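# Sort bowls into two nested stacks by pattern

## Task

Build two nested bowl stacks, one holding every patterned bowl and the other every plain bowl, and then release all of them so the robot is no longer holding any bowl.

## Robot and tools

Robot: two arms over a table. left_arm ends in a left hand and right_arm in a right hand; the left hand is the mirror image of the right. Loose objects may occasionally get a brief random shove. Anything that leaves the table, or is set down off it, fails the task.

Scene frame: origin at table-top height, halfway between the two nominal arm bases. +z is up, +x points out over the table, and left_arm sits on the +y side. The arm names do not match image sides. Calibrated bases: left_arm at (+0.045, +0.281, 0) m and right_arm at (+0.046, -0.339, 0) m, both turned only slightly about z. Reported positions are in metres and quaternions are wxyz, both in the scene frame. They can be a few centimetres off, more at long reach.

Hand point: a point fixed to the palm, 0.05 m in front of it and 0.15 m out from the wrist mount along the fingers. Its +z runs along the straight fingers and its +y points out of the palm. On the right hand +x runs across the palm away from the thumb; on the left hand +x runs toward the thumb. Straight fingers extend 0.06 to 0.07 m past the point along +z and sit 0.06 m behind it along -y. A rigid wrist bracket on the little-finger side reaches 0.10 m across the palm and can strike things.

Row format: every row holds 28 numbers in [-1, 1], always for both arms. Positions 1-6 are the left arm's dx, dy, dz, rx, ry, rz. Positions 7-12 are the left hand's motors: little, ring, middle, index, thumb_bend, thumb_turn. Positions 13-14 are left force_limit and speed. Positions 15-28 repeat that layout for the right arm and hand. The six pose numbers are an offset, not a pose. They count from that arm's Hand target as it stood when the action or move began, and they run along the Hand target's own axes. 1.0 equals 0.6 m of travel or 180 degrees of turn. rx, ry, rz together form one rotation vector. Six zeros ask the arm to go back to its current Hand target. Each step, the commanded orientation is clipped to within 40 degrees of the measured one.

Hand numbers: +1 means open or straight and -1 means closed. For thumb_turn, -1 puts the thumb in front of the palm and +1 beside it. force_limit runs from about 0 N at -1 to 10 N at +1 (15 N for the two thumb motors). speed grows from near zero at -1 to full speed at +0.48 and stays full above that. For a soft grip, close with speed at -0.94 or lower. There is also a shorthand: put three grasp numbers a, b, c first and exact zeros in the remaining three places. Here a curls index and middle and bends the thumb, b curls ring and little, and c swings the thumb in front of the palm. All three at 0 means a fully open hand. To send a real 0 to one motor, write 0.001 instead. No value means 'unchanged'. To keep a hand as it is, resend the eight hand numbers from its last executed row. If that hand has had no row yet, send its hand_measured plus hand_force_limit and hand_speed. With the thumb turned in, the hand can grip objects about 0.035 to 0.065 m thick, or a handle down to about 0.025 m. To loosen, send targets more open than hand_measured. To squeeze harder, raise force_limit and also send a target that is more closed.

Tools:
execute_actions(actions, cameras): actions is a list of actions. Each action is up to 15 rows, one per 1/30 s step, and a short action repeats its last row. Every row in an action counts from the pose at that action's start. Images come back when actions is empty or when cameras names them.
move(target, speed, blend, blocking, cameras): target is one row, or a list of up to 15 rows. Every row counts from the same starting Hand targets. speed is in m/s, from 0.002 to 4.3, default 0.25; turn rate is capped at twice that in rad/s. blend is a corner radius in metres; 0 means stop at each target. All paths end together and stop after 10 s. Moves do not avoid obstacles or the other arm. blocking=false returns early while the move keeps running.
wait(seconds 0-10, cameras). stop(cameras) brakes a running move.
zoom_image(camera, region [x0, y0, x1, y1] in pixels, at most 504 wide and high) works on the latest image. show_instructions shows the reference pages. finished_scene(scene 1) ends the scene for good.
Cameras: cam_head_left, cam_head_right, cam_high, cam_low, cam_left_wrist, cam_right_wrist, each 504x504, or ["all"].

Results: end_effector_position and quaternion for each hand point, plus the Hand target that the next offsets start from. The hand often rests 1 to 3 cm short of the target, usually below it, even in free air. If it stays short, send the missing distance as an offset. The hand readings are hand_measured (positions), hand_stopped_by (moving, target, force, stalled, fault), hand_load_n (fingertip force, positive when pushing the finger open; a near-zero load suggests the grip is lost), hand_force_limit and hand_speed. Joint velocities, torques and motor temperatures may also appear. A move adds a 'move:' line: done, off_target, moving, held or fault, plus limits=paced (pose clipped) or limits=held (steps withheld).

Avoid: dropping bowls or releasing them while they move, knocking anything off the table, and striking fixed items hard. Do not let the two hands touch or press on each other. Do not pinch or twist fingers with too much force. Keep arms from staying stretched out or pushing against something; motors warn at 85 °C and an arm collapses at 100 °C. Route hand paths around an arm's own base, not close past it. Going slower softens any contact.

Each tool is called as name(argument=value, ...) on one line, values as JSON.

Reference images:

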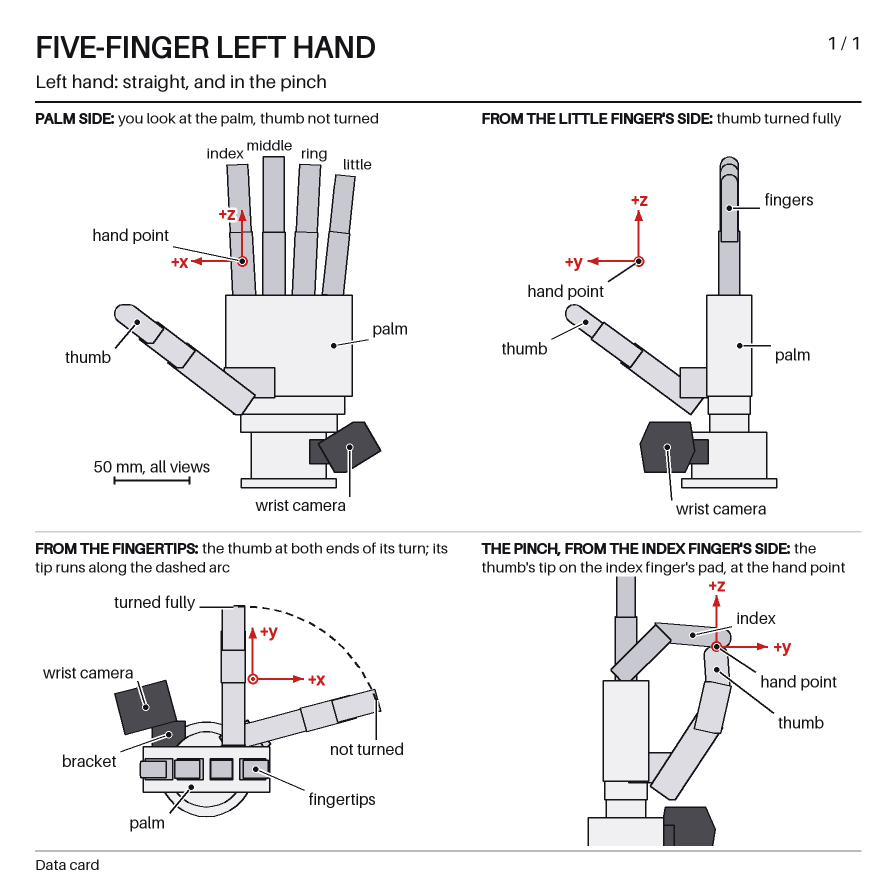

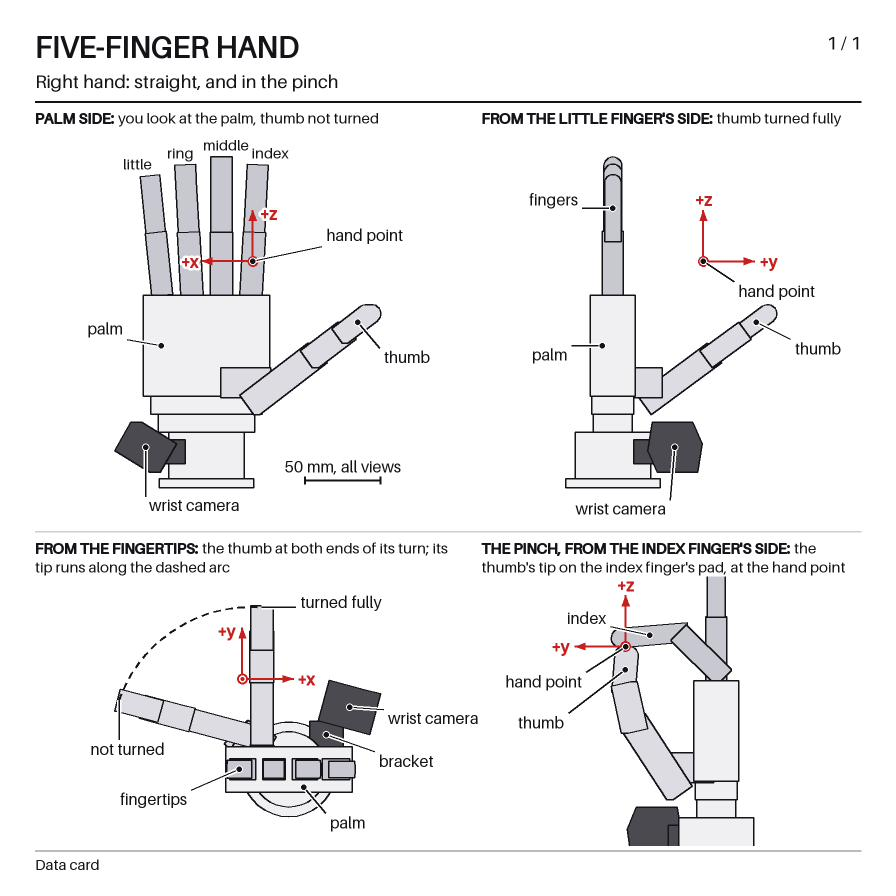

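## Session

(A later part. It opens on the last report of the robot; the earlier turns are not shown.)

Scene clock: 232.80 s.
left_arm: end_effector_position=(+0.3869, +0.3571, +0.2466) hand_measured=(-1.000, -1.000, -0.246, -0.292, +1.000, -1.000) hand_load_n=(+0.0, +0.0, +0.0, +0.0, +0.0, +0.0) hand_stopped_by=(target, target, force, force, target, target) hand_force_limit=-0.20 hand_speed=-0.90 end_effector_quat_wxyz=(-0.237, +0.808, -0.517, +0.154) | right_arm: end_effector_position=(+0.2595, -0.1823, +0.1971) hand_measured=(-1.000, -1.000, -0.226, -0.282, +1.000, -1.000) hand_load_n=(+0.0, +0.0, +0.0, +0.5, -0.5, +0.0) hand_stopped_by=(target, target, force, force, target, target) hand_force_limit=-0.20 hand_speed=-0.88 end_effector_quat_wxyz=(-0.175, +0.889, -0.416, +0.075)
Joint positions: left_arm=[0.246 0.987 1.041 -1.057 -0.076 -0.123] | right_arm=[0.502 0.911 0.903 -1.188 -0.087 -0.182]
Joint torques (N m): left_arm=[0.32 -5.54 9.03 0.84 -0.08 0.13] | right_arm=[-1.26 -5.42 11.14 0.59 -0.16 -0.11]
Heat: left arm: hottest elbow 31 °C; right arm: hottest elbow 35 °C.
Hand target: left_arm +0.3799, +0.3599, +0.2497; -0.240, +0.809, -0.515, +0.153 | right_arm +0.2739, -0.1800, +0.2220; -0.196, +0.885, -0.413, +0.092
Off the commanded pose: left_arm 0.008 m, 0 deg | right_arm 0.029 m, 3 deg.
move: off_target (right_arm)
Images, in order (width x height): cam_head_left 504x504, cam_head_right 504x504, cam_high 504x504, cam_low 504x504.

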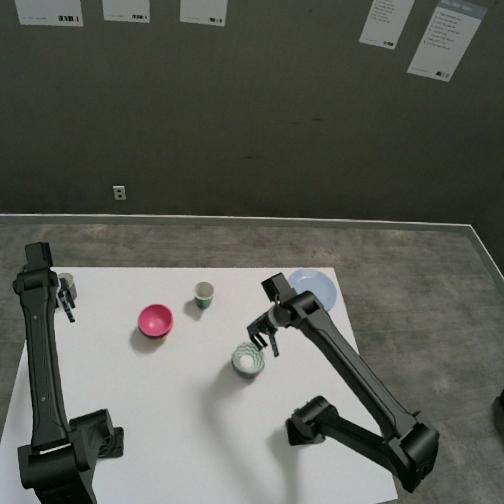

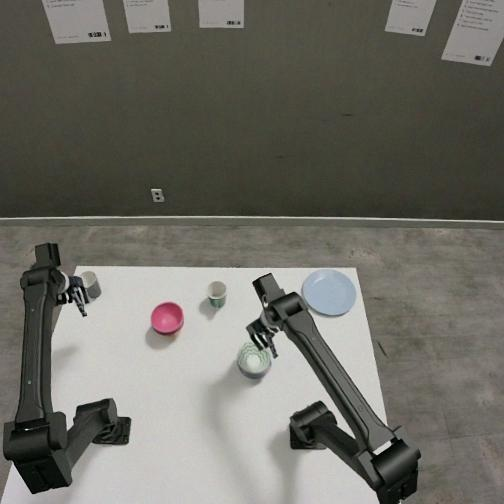

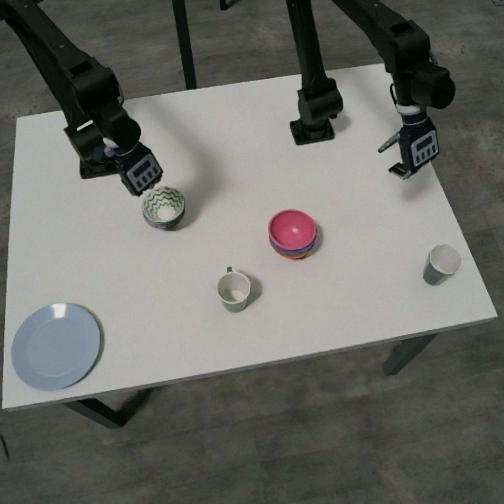

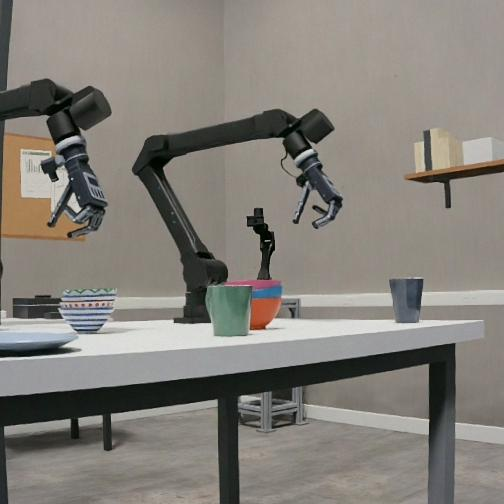

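zoom_image(camera="cam_high", region=[250, 190, 340, 280])

zoom_image(camera="cam_head_left", region=[120, 280, 200, 360])

zoom_image(camera="cam_head_right", region=[130, 280, 210, 360])

zoom_image(camera="cam_low", region=[215, 260, 295, 340])

Scaled by 5.600 from the camera's 504x504 image, which has a finer 720x720 frame.

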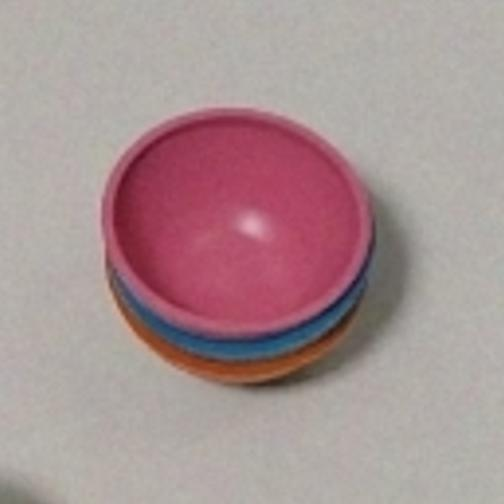

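Scaled by 6.300 from the camera's 504x504 image, which has a finer 720x720 frame.

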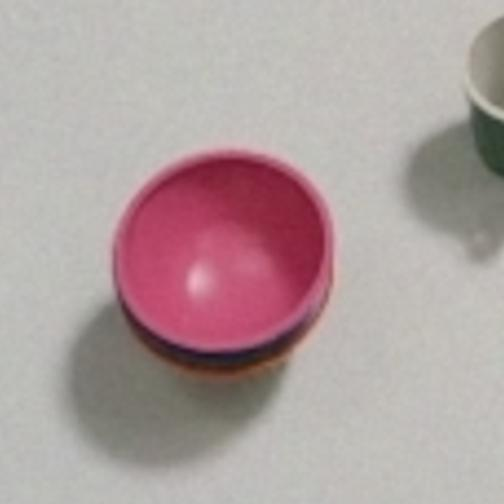

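Scaled by 6.300 from the camera's 504x504 image, which has a finer 720x720 frame.

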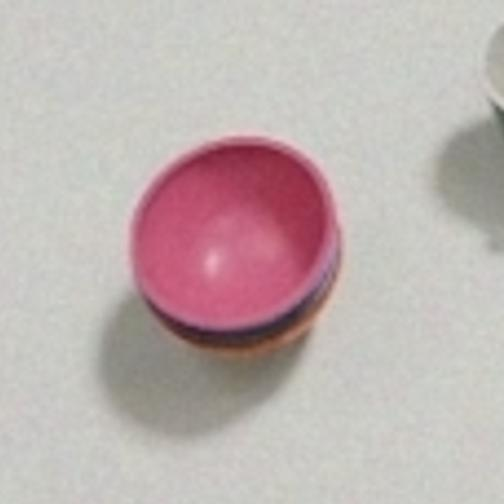

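Scaled by 6.300 from the camera's 504x504 image, which has a finer 720x720 frame.

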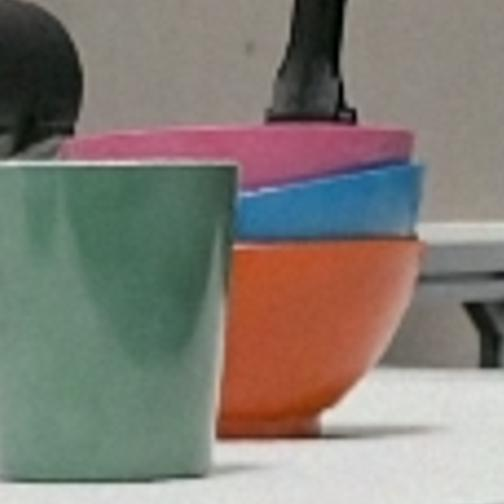

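move(target=[0.3841,0.1066,0.0991,-0.0444,0,0,-1,-1,-0.35,-0.4,1.0,-1,-0.2,-0.9,0,0,0,0,0,0,-1,-1,-0.35,-0.4,1.0,-1,-0.2,-0.88], speed=0.25, cameras=["cam_low","cam_head_left","cam_left_wrist","cam_high"])

zoom_image(camera="cam_low", region=[190, 200, 350, 360])

zoom_image(camera="cam_high", region=[220, 150, 350, 280])

Scene clock: 239.63 s.
left_arm: end_effector_position=(+0.4366, +0.1528, +0.1481) hand_measured=(-1.000, -1.000, -0.246, -0.292, +1.000, -1.000) hand_load_n=(+0.0, +0.0, +0.0, +0.0, +0.0, +0.0) hand_stopped_by=(target, target, force, force, target, target) hand_force_limit=-0.20 hand_speed=-0.90 end_effector_quat_wxyz=(-0.176, +0.825, -0.529, +0.092) | right_arm: end_effector_position=(+0.2596, -0.1824, +0.1971) hand_measured=(-1.000, -1.000, -0.226, -0.282, +1.000, -1.000) hand_load_n=(+0.0, +0.0, +0.0, +0.0, +0.0, +0.0) hand_stopped_by=(target, target, force, force, target, target) hand_force_limit=-0.20 hand_speed=-0.88 end_effector_quat_wxyz=(-0.176, +0.889, -0.415, +0.075)
Joint positions: left_arm=[-0.345 1.311 1.069 -1.049 -0.29 -0.693] | right_arm=[0.502 0.911 0.903 -1.188 -0.087 -0.183]
Joint torques (N m): left_arm=[-1.67 -7 13.33 1.32 -0.4 -0.03] | right_arm=[-1.26 -5.42 11.14 0.55 -0.16 -0.13]
Heat: left arm: hottest elbow 31 °C; right arm: hottest elbow 37 °C.
Hand target: left_arm +0.4581, +0.1420, +0.1648; -0.182, +0.823, -0.525, +0.116 | right_arm +0.2739, -0.1800, +0.2220; -0.196, +0.885, -0.413, +0.091
Off the commanded pose: left_arm 0.029 m, 3 deg | right_arm 0.029 m, 3 deg.
move: off_target (left_arm, right_arm)
camera_calibration:
cam_left_wrist: T_world_to_cam=[[0.934937, 0.136771, 0.327394, -0.471277], [0.0183441, -0.940118, 0.340356, 0.0885932], [0.35434, -0.312205, -0.88146, 0.135412], [0, 0, 0, 1]] pos_world=[0.391007, 0.190022, 0.2435]
Images, in order (width x height): cam_head_left 504x504, cam_high 504x504, cam_low 504x504, cam_left_wrist 504x504.

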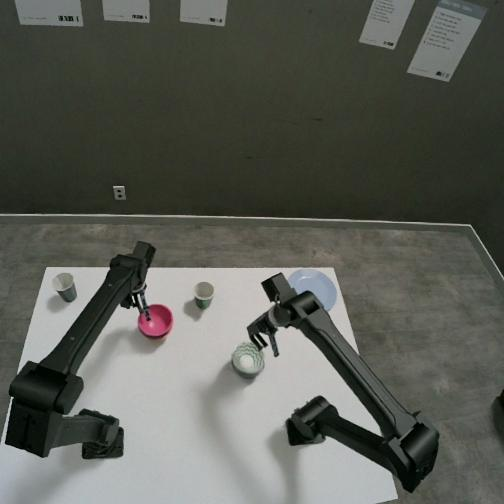

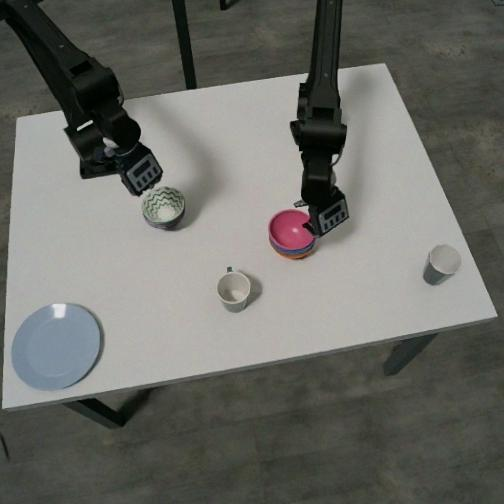

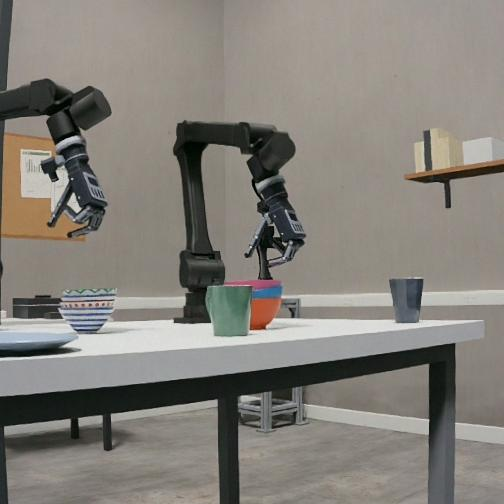

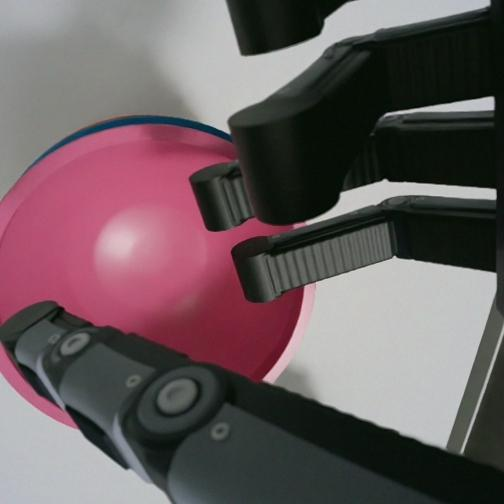

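Scaled by 3.150 from the camera's 504x504 image, which has a finer 720x720 frame.

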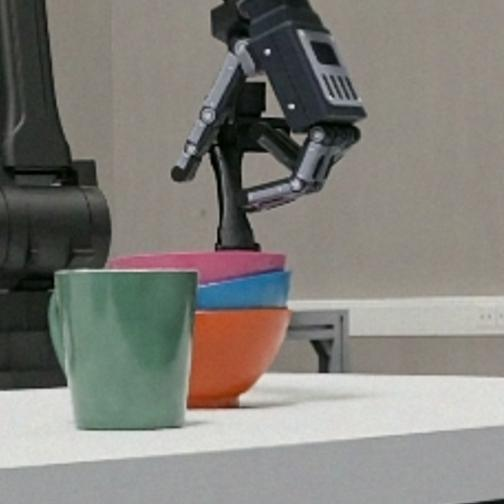

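Scaled by 3.877 from the camera's 504x504 image, which has a finer 720x720 frame.

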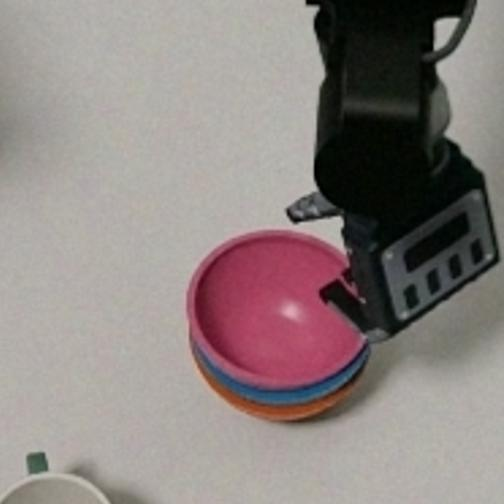

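move(target=[0,0.0247,0.0529,0,0,0,-1,-1,-0.35,-0.4,1.0,-1,-0.2,-0.9,0,0,0,0,0,0,-1,-1,-0.35,-0.4,1.0,-1,-0.2,-0.88], speed=0.1, cameras=["cam_low","cam_left_wrist","cam_head_left"])

zoom_image(camera="cam_low", region=[190, 200, 350, 360])

zoom_image(camera="cam_head_left", region=[100, 260, 220, 380])

Scene clock: 241.43 s.
left_arm: end_effector_position=(+0.4554, +0.1470, +0.1363) hand_measured=(-1.000, -1.000, -0.246, -0.292, +1.000, -1.000) hand_load_n=(+0.0, +0.5, +0.0, +0.0, +0.0, +0.0) hand_stopped_by=(target, target, force, force, target, target) hand_force_limit=-0.20 hand_speed=-0.90 end_effector_quat_wxyz=(-0.183, +0.824, -0.524, +0.116) | right_arm: end_effector_position=(+0.2596, -0.1824, +0.1971) hand_measured=(-1.000, -1.000, -0.226, -0.282, +1.000, -1.000) hand_load_n=(+0.0, +0.0, +0.0, +0.0, +0.0, +0.0) hand_stopped_by=(target, target, force, force, target, target) hand_force_limit=-0.20 hand_speed=-0.88 end_effector_quat_wxyz=(-0.176, +0.889, -0.415, +0.075)
Joint positions: left_arm=[-0.345 1.337 1.053 -0.957 -0.29 -0.694] | right_arm=[0.502 0.911 0.903 -1.188 -0.087 -0.183]
Joint torques (N m): left_arm=[-1.49 -7.3 8.29 1.55 -0.4 -0.04] | right_arm=[-1.2 -5.48 11.11 0.55 -0.16 -0.13]
Heat: left arm: hottest elbow 31 °C; right arm: hottest elbow 37 °C.
Hand target: left_arm +0.4581, +0.1420, +0.1299; -0.183, +0.823, -0.525, +0.116 | right_arm +0.2739, -0.1800, +0.2220; -0.196, +0.885, -0.413, +0.091
Off the commanded pose: left_arm 0.009 m, 0 deg | right_arm 0.029 m, 3 deg.
move: off_target (right_arm)
camera_calibration:
cam_left_wrist: T_world_to_cam=[[0.917807, 0.142728, 0.370485, -0.483122], [0.00220182, -0.934963, 0.354738, 0.0914539], [0.397021, -0.324765, -0.85843, 0.0959288], [0, 0, 0, 1]] pos_world=[0.405126, 0.185616, 0.228895]
Images, in order (width x height): cam_head_left 504x504, cam_low 504x504, cam_left_wrist 504x504.

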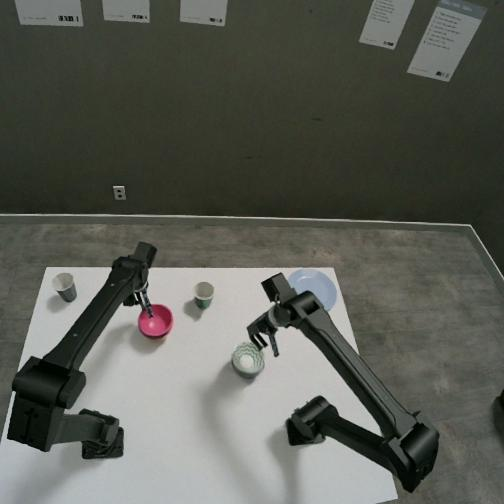

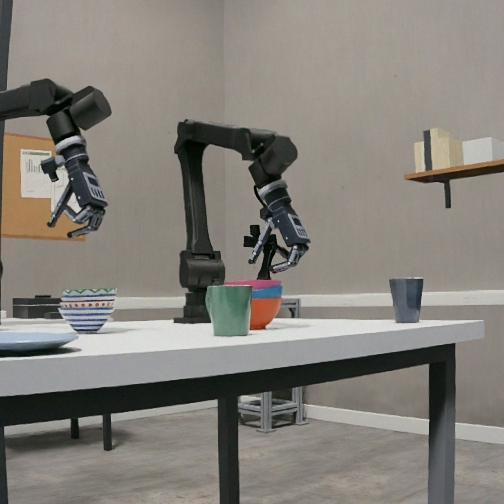

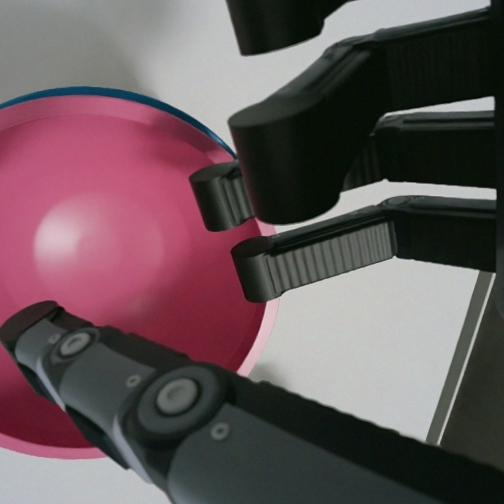

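Scaled by 3.150 from the camera's 504x504 image, which has a finer 720x720 frame.

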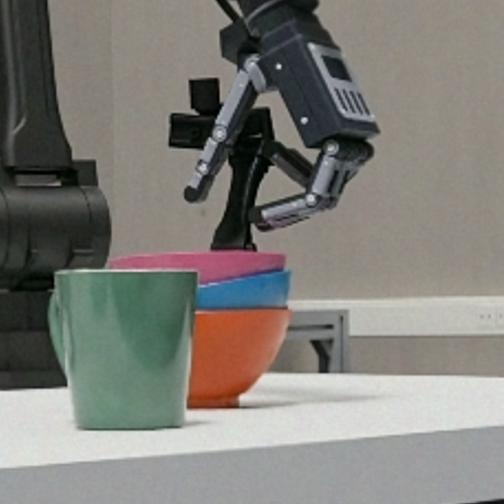

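Scaled by 4.200 from the camera's 504x504 image, which has a finer 720x720 frame.

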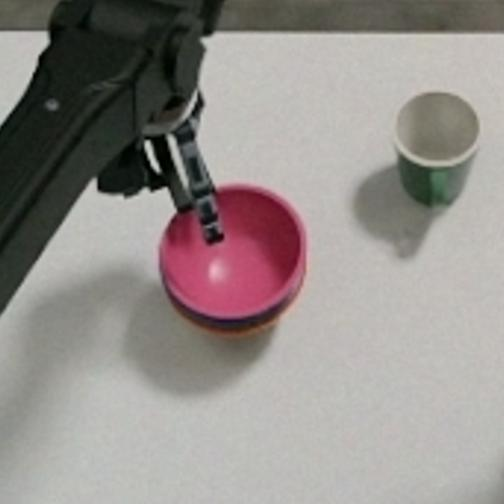

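move(target=[-0.0341,0.0126,0.0125,0,0,0,-1,-1,-0.35,-0.4,1.0,-1,-0.2,-0.9,0,0,0,0,0,0,-1,-1,-0.35,-0.4,1.0,-1,-0.2,-0.88], speed=0.08, cameras=["cam_low","cam_left_wrist","cam_head_left"])

zoom_image(camera="cam_low", region=[190, 200, 350, 360])

Scene clock: 244.23 s.
left_arm: end_effector_position=(+0.4429, +0.1538, +0.1136) hand_measured=(-1.000, -1.000, -0.246, -0.292, +1.000, -1.000) hand_load_n=(+0.0, +0.0, -0.5, +0.0, +0.0, +0.5) hand_stopped_by=(target, target, force, force, target, target) hand_force_limit=-0.20 hand_speed=-0.90 end_effector_quat_wxyz=(-0.178, +0.823, -0.529, +0.104) | right_arm: end_effector_position=(+0.2596, -0.1824, +0.1971) hand_measured=(-1.000, -1.000, -0.226, -0.282, +1.000, -1.000) hand_load_n=(+0.0, +0.0, +0.0, +0.5, +0.0, +0.0) hand_stopped_by=(target, target, force, force, target, target) hand_force_limit=-0.20 hand_speed=-0.88 end_effector_quat_wxyz=(-0.176, +0.889, -0.415, +0.075)
Joint positions: left_arm=[-0.336 1.337 0.995 -0.921 -0.283 -0.679] | right_arm=[0.502 0.911 0.903 -1.188 -0.087 -0.183]
Joint torques (N m): left_arm=[0.32 -9.82 7.79 1.52 -0.27 0.14] | right_arm=[-1.32 -5.54 11.12 0.55 -0.16 -0.13]
Heat: left arm: hottest elbow 31 °C; right arm: hottest elbow 37 °C.
Hand target: left_arm +0.4462, +0.1591, +0.1199; -0.183, +0.823, -0.524, +0.116 | right_arm +0.2739, -0.1800, +0.2220; -0.196, +0.885, -0.413, +0.091
Off the commanded pose: left_arm 0.009 m, 2 deg | right_arm 0.029 m, 3 deg.
move: off_target (right_arm)
camera_calibration:
cam_left_wrist: T_world_to_cam=[[0.928252, 0.134532, 0.346769, -0.464931], [0.00532688, -0.93701, 0.349261, 0.105463], [0.371913, -0.322355, -0.870499, 0.0956998], [0, 0, 0, 1]] pos_world=[0.39542, 0.192217, 0.207696]
Images, in order (width x height): cam_head_left 504x504, cam_low 504x504, cam_left_wrist 504x504.

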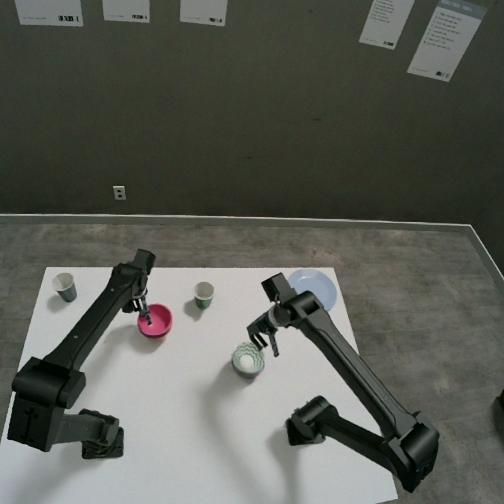

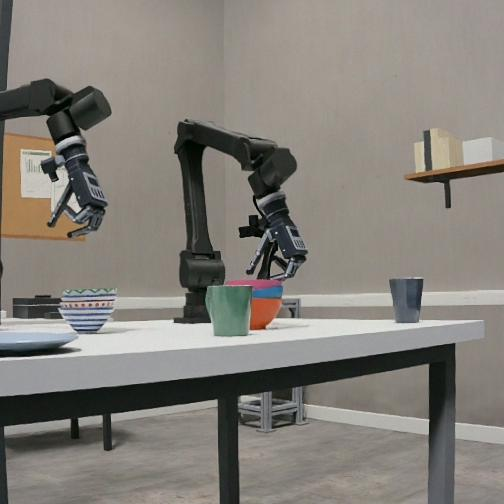

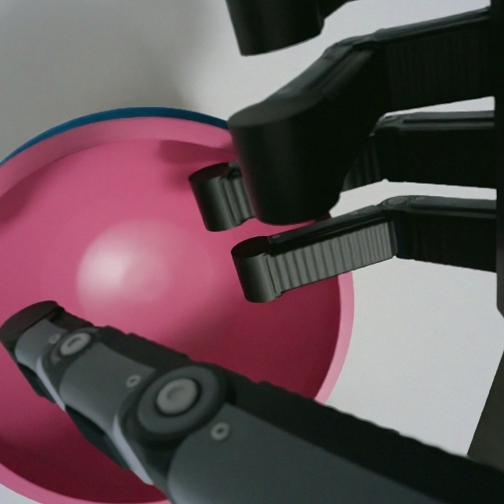

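Scaled by 3.150 from the camera's 504x504 image, which has a finer 720x720 frame.

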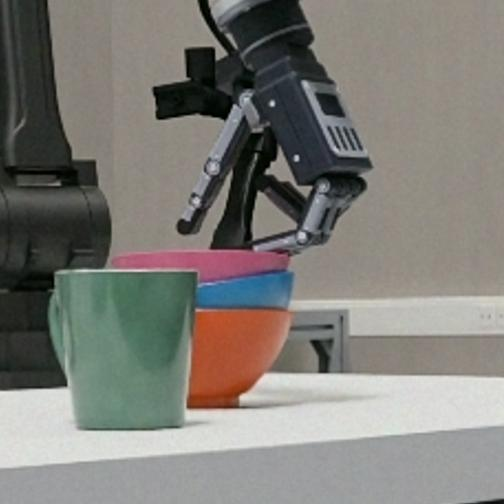

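move(target=[0,0.0127,0.0272,0,0,0,-1,-1,-0.35,-0.4,1.0,-1,-0.2,-0.9,0,0,0,0,0,0,-1,-1,-0.35,-0.4,1.0,-1,-0.2,-0.88], speed=0.05, cameras=["cam_low","cam_left_wrist","cam_head_left"])

zoom_image(camera="cam_low", region=[190, 200, 350, 360])

Scene clock: 245.57 s.
left_arm: end_effector_position=(+0.4430, +0.1541, +0.1023) hand_measured=(-1.000, -1.000, -0.246, -0.292, +1.000, -1.000) hand_load_n=(+0.0, +0.0, +0.0, +0.0, +0.0, +0.0) hand_stopped_by=(target, target, force, force, target, target) hand_force_limit=-0.20 hand_speed=-0.90 end_effector_quat_wxyz=(-0.180, +0.823, -0.528, +0.112) | right_arm: end_effector_position=(+0.2596, -0.1824, +0.1971) hand_measured=(-1.000, -1.000, -0.226, -0.282, +1.000, -1.000) hand_load_n=(+0.0, +0.0, +0.0, +0.0, +0.0, +0.0) hand_stopped_by=(target, target, force, force, target, target) hand_force_limit=-0.20 hand_speed=-0.88 end_effector_quat_wxyz=(-0.176, +0.889, -0.415, +0.075)
Joint positions: left_arm=[-0.335 1.337 0.961 -0.87 -0.283 -0.678] | right_arm=[0.502 0.911 0.903 -1.188 -0.087 -0.183]
Joint torques (N m): left_arm=[0.32 -8.41 7.75 1.54 -0.26 0.12] | right_arm=[-1.26 -5.48 11.12 0.57 -0.16 -0.13]
Heat: left arm: hottest elbow 31 °C; right arm: hottest elbow 38 °C.
Hand target: left_arm +0.4461, +0.1591, +0.1018; -0.182, +0.824, -0.524, +0.116 | right_arm +0.2739, -0.1800, +0.2220; -0.196, +0.885, -0.413, +0.091
Off the commanded pose: left_arm 0.006 m, 1 deg | right_arm 0.029 m, 3 deg.
move: off_target (right_arm)
camera_calibration:
cam_left_wrist: T_world_to_cam=[[0.922471, 0.136351, 0.361186, -0.460356], [-0.000263545, -0.935332, 0.35377, 0.111419], [0.386066, -0.326438, -0.862781, 0.0794377], [0, 0, 0, 1]] pos_world=[0.394026, 0.192915, 0.195395]
Images, in order (width x height): cam_head_left 504x504, cam_low 504x504, cam_left_wrist 504x504.

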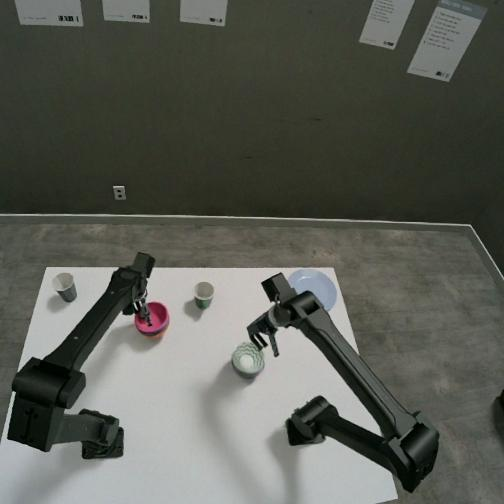

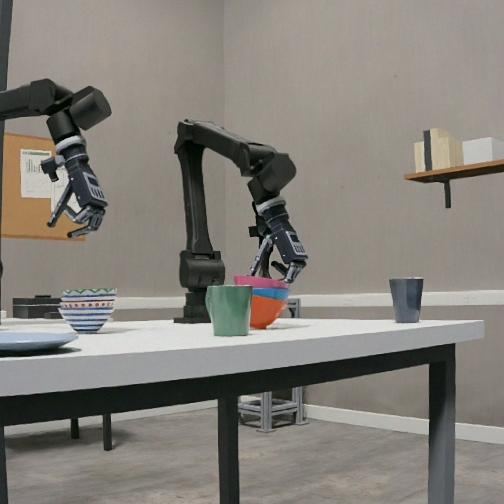

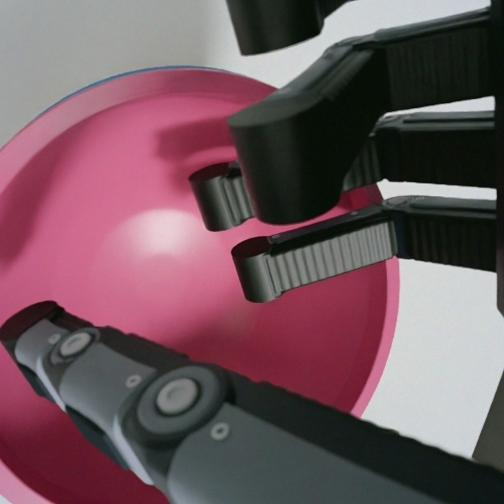

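Scaled by 3.150 from the camera's 504x504 image, which has a finer 720x720 frame.

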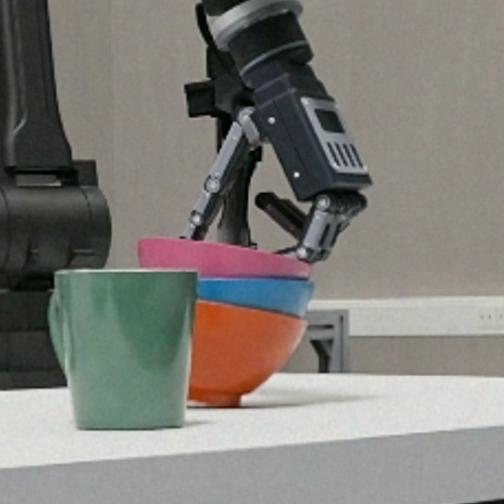

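move(target=[0,-0.0211,-0.0453,0,0,0,-1,-1,-0.35,-0.4,1.0,-1,-0.2,-0.9,0,0,0,0,0,0,-1,-1,-0.35,-0.4,1.0,-1,-0.2,-0.88], speed=0.04, cameras=["cam_low","cam_left_wrist","cam_head_left"])

zoom_image(camera="cam_low", region=[190, 200, 350, 360])

Scene clock: 249.40 s.
left_arm: end_effector_position=(+0.4285, +0.1585, +0.1043) hand_measured=(-1.000, -1.000, -0.246, -0.292, +1.000, -1.000) hand_load_n=(+0.5, +0.0, +0.0, +0.0, -0.5, +0.0) hand_stopped_by=(target, target, force, force, target, target) hand_force_limit=-0.20 hand_speed=-0.90 end_effector_quat_wxyz=(-0.174, +0.823, -0.532, +0.092) | right_arm: end_effector_position=(+0.2596, -0.1824, +0.1971) hand_measured=(-1.000, -1.000, -0.226, -0.282, +1.000, -1.000) hand_load_n=(+0.0, +0.0, +0.0, +0.0, +0.0, +0.0) hand_stopped_by=(target, target, force, force, target, target) hand_force_limit=-0.20 hand_speed=-0.88 end_effector_quat_wxyz=(-0.176, +0.889, -0.415, +0.075)
Joint positions: left_arm=[-0.335 1.323 0.961 -0.926 -0.283 -0.678] | right_arm=[0.502 0.911 0.903 -1.188 -0.087 -0.183]
Joint torques (N m): left_arm=[0.32 -9.47 12.74 0.46 -0.27 0.13] | right_arm=[-1.26 -5.42 11.12 0.58 -0.16 -0.13]
Heat: left arm: hottest elbow 31 °C; right arm: hottest elbow 38 °C.
Hand target: left_arm +0.4461, +0.1591, +0.1319; -0.183, +0.823, -0.524, +0.116 | right_arm +0.2739, -0.1800, +0.2220; -0.196, +0.885, -0.413, +0.091
Off the commanded pose: left_arm 0.033 m, 3 deg | right_arm 0.029 m, 3 deg.
move: off_target (left_arm, right_arm)
camera_calibration:
cam_left_wrist: T_world_to_cam=[[0.9367, 0.131587, 0.324465, -0.449821], [0.0137128, -0.939769, 0.341536, 0.110871], [0.349864, -0.315467, -0.882086, 0.104088], [0, 0, 0, 1]] pos_world=[0.38341, 0.19622, 0.199899]
Images, in order (width x height): cam_head_left 504x504, cam_low 504x504, cam_left_wrist 504x504.

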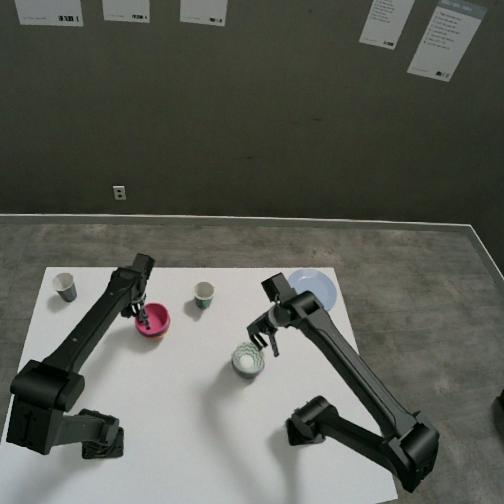

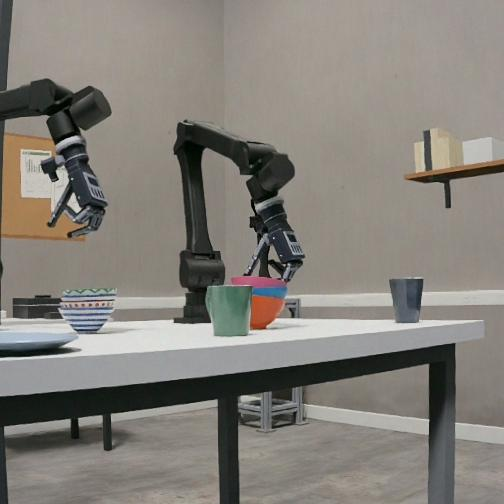

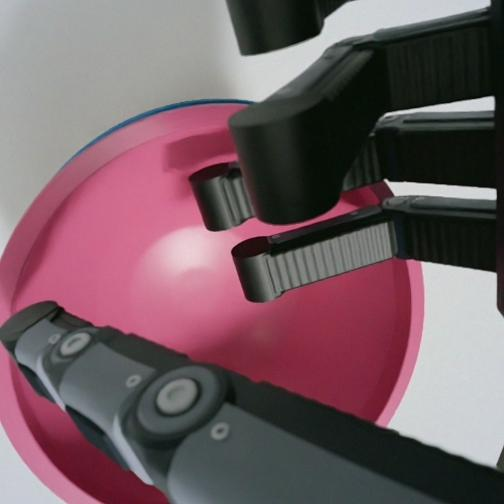

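Scaled by 3.150 from the camera's 504x504 image, which has a finer 720x720 frame.

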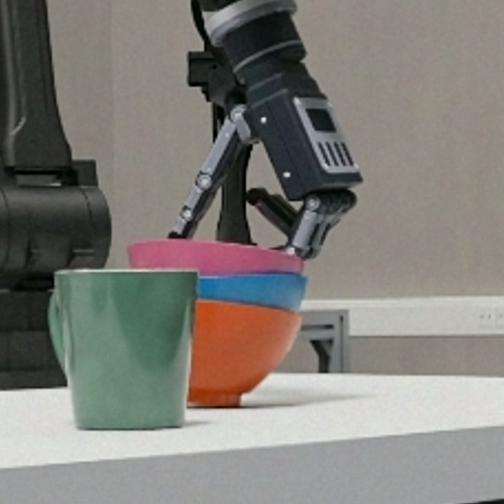

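move(target=[0,-0.0232,-0.0498,0,0,0,-1,-1,-0.35,-0.4,1.0,-1,-0.2,-0.9,0,0,0,0,0,0,-1,-1,-0.35,-0.4,1.0,-1,-0.2,-0.88], speed=0.05, cameras=["cam_low","cam_left_wrist","cam_head_left","cam_high"])

zoom_image(camera="cam_low", region=[190, 200, 350, 360])

zoom_image(camera="cam_high", region=[250, 190, 340, 280])

Scene clock: 251.03 s.
left_arm: end_effector_position=(+0.4294, +0.1583, +0.1352) hand_measured=(-1.000, -1.000, -0.246, -0.292, +1.000, -1.000) hand_load_n=(+0.0, +0.0, +0.0, +0.0, +0.0, +0.0) hand_stopped_by=(target, target, force, force, target, target) hand_force_limit=-0.20 hand_speed=-0.90 end_effector_quat_wxyz=(-0.174, +0.824, -0.532, +0.090) | right_arm: end_effector_position=(+0.2596, -0.1824, +0.1971) hand_measured=(-1.000, -1.000, -0.226, -0.282, +1.000, -1.000) hand_load_n=(+0.0, +0.0, +0.5, +0.0, +0.0, -0.5) hand_stopped_by=(target, target, force, force, target, target) hand_force_limit=-0.20 hand_speed=-0.88 end_effector_quat_wxyz=(-0.176, +0.889, -0.415, +0.075)
Joint positions: left_arm=[-0.335 1.301 1.026 -1.018 -0.283 -0.678] | right_arm=[0.502 0.911 0.903 -1.188 -0.087 -0.183]
Joint torques (N m): left_arm=[0.38 -9.41 13.24 0.49 -0.27 0.12] | right_arm=[-1.26 -5.54 11.15 0.55 -0.16 -0.12]
Heat: left arm: hottest elbow 31 °C; right arm: hottest elbow 38 °C.
Hand target: left_arm +0.4461, +0.1591, +0.1648; -0.183, +0.824, -0.524, +0.116 | right_arm +0.2739, -0.1800, +0.2220; -0.196, +0.885, -0.413, +0.091
Off the commanded pose: left_arm 0.034 m, 3 deg | right_arm 0.029 m, 3 deg.
move: off_target (left_arm, right_arm)
camera_calibration:
cam_left_wrist: T_world_to_cam=[[0.937966, 0.131286, 0.32091, -0.460682], [0.0151456, -0.940172, 0.340362, 0.0996551], [0.346395, -0.314388, -0.883838, 0.132469], [0, 0, 0, 1]] pos_world=[0.384708, 0.195821, 0.231]
Images, in order (width x height): cam_head_left 504x504, cam_high 504x504, cam_low 504x504, cam_left_wrist 504x504.

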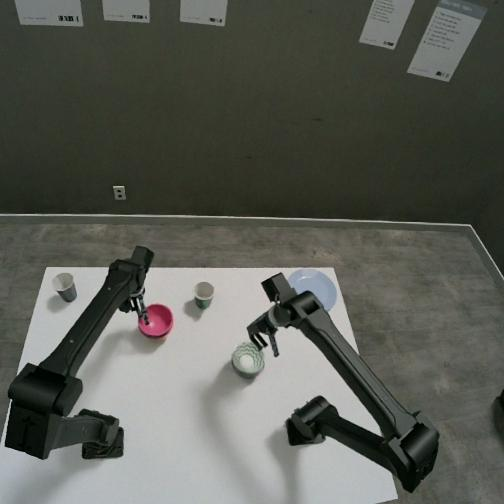

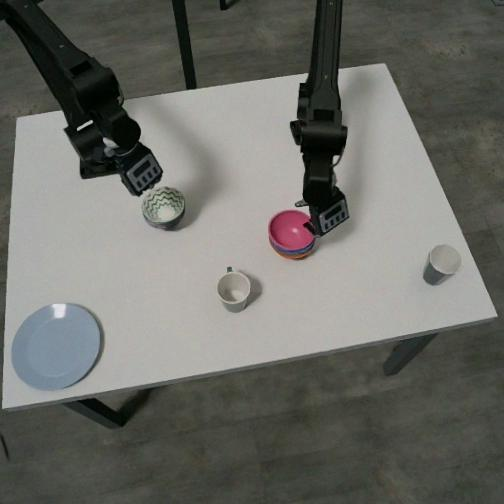

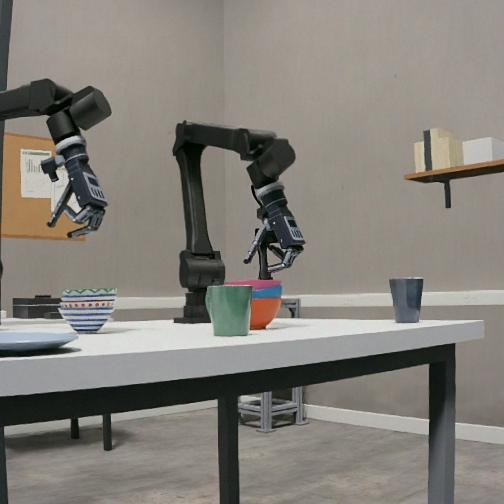

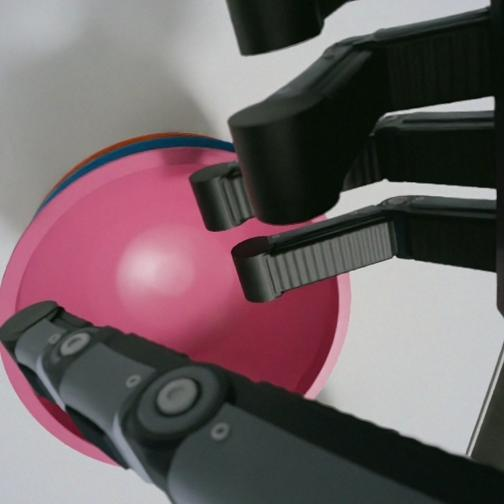

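Scaled by 3.150 from the camera's 504x504 image, which has a finer 720x720 frame.

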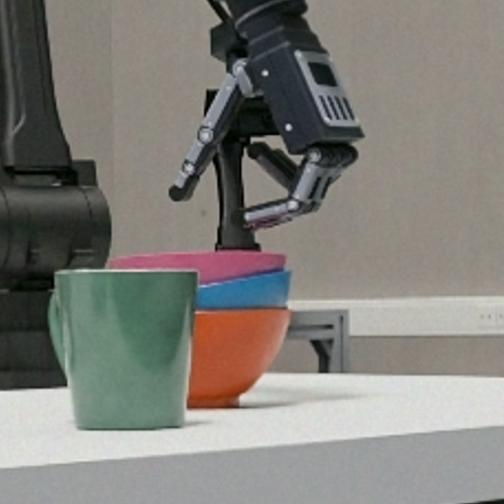

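Scaled by 5.600 from the camera's 504x504 image, which has a finer 720x720 frame.

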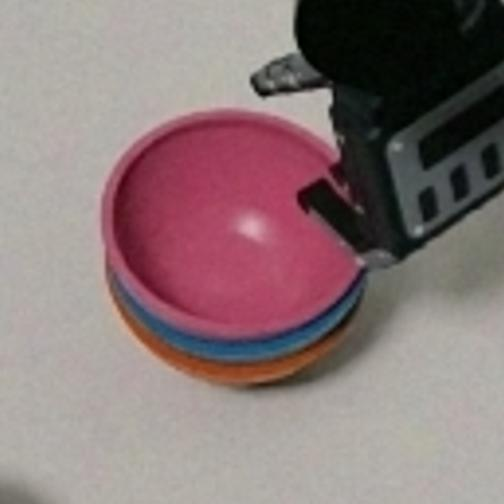

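move(target=[[0,-0.0352,-0.0755,0,0,0,-1,-1,-0.35,-0.4,1.0,-1,-0.2,-0.9,0,0,0,0,0,0,-1,-1,-0.35,-0.4,1.0,-1,-0.2,-0.88],[-0.1792,-0.0725,-0.1317,0,0,0,-1,-1,-0.35,-0.4,1.0,-1,-0.2,-0.9,0,0,0,0,0,0,-1,-1,-0.35,-0.4,1.0,-1,-0.2,-0.88]], speed=[0.15,0.25], blend=[0.02,0], cameras=["cam_low","cam_head_left","cam_high"])

zoom_image(camera="cam_low", region=[40, 220, 320, 350])

zoom_image(camera="cam_high", region=[120, 160, 360, 300])

Scene clock: 254.60 s.
left_arm: end_effector_position=(+0.3962, +0.2545, +0.2298) hand_measured=(-1.000, -1.000, -0.246, -0.292, +1.000, -1.000) hand_load_n=(+0.0, +0.0, +0.0, +0.0, +0.0, +0.0) hand_stopped_by=(target, target, force, force, target, target) hand_force_limit=-0.20 hand_speed=-0.90 end_effector_quat_wxyz=(-0.170, +0.825, -0.530, +0.098) | right_arm: end_effector_position=(+0.2596, -0.1824, +0.1971) hand_measured=(-1.000, -1.000, -0.226, -0.282, +1.000, -1.000) hand_load_n=(+0.0, +0.0, +0.0, +0.5, +0.0, +0.0) hand_stopped_by=(target, target, force, force, target, target) hand_force_limit=-0.20 hand_speed=-0.88 end_effector_quat_wxyz=(-0.176, +0.889, -0.415, +0.075)
Joint positions: left_arm=[-0.07 1.113 1.119 -1.226 -0.189 -0.424] | right_arm=[0.502 0.911 0.903 -1.188 -0.087 -0.183]
Joint torques (N m): left_arm=[0.26 -6.42 13.75 0.47 -0.16 0.13] | right_arm=[-1.14 -5.42 11.12 0.58 -0.15 -0.12]
Heat: left arm: hottest elbow 31 °C; right arm: hottest elbow 39 °C.
Hand target: left_arm +0.4061, +0.2591, +0.2547; -0.183, +0.824, -0.524, +0.116 | right_arm +0.2739, -0.1800, +0.2220; -0.196, +0.885, -0.413, +0.091
Off the commanded pose: left_arm 0.027 m, 3 deg | right_arm 0.029 m, 3 deg.
move: off_target (left_arm, right_arm)
Images, in order (width x height): cam_head_left 504x504, cam_high 504x504, cam_low 504x504.

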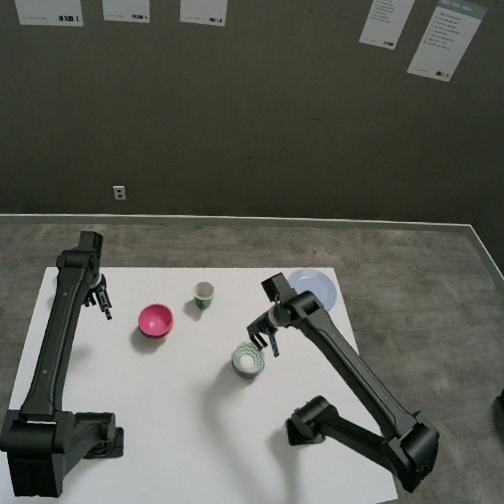

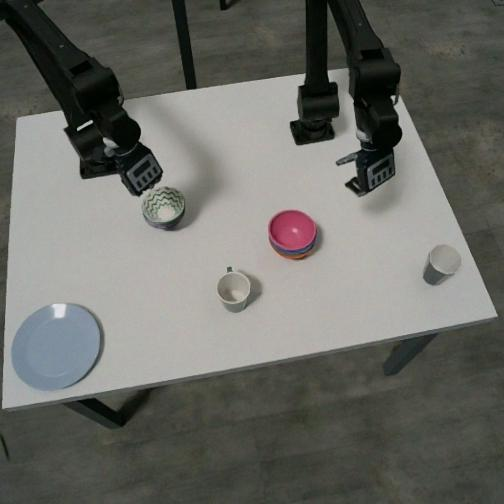

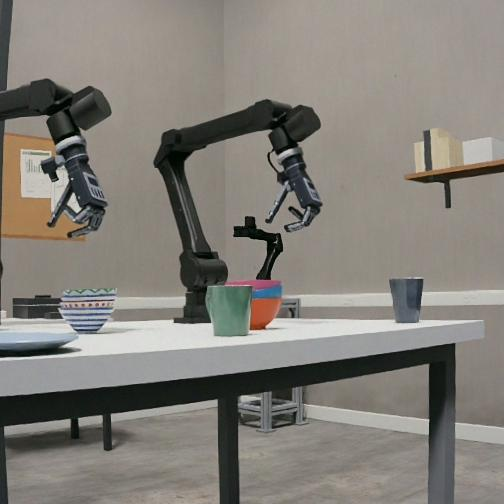

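Scaled by 1.800 from the camera's 504x504 image, which has a finer 720x720 frame.

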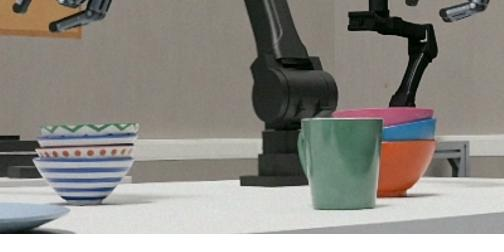

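Scaled by 2.100 from the camera's 504x504 image, which has a finer 720x720 frame.

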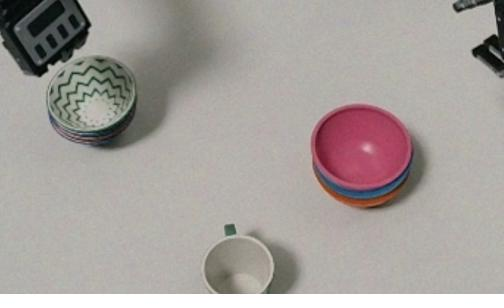

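finished_scene()

The scene is finished: the task was done.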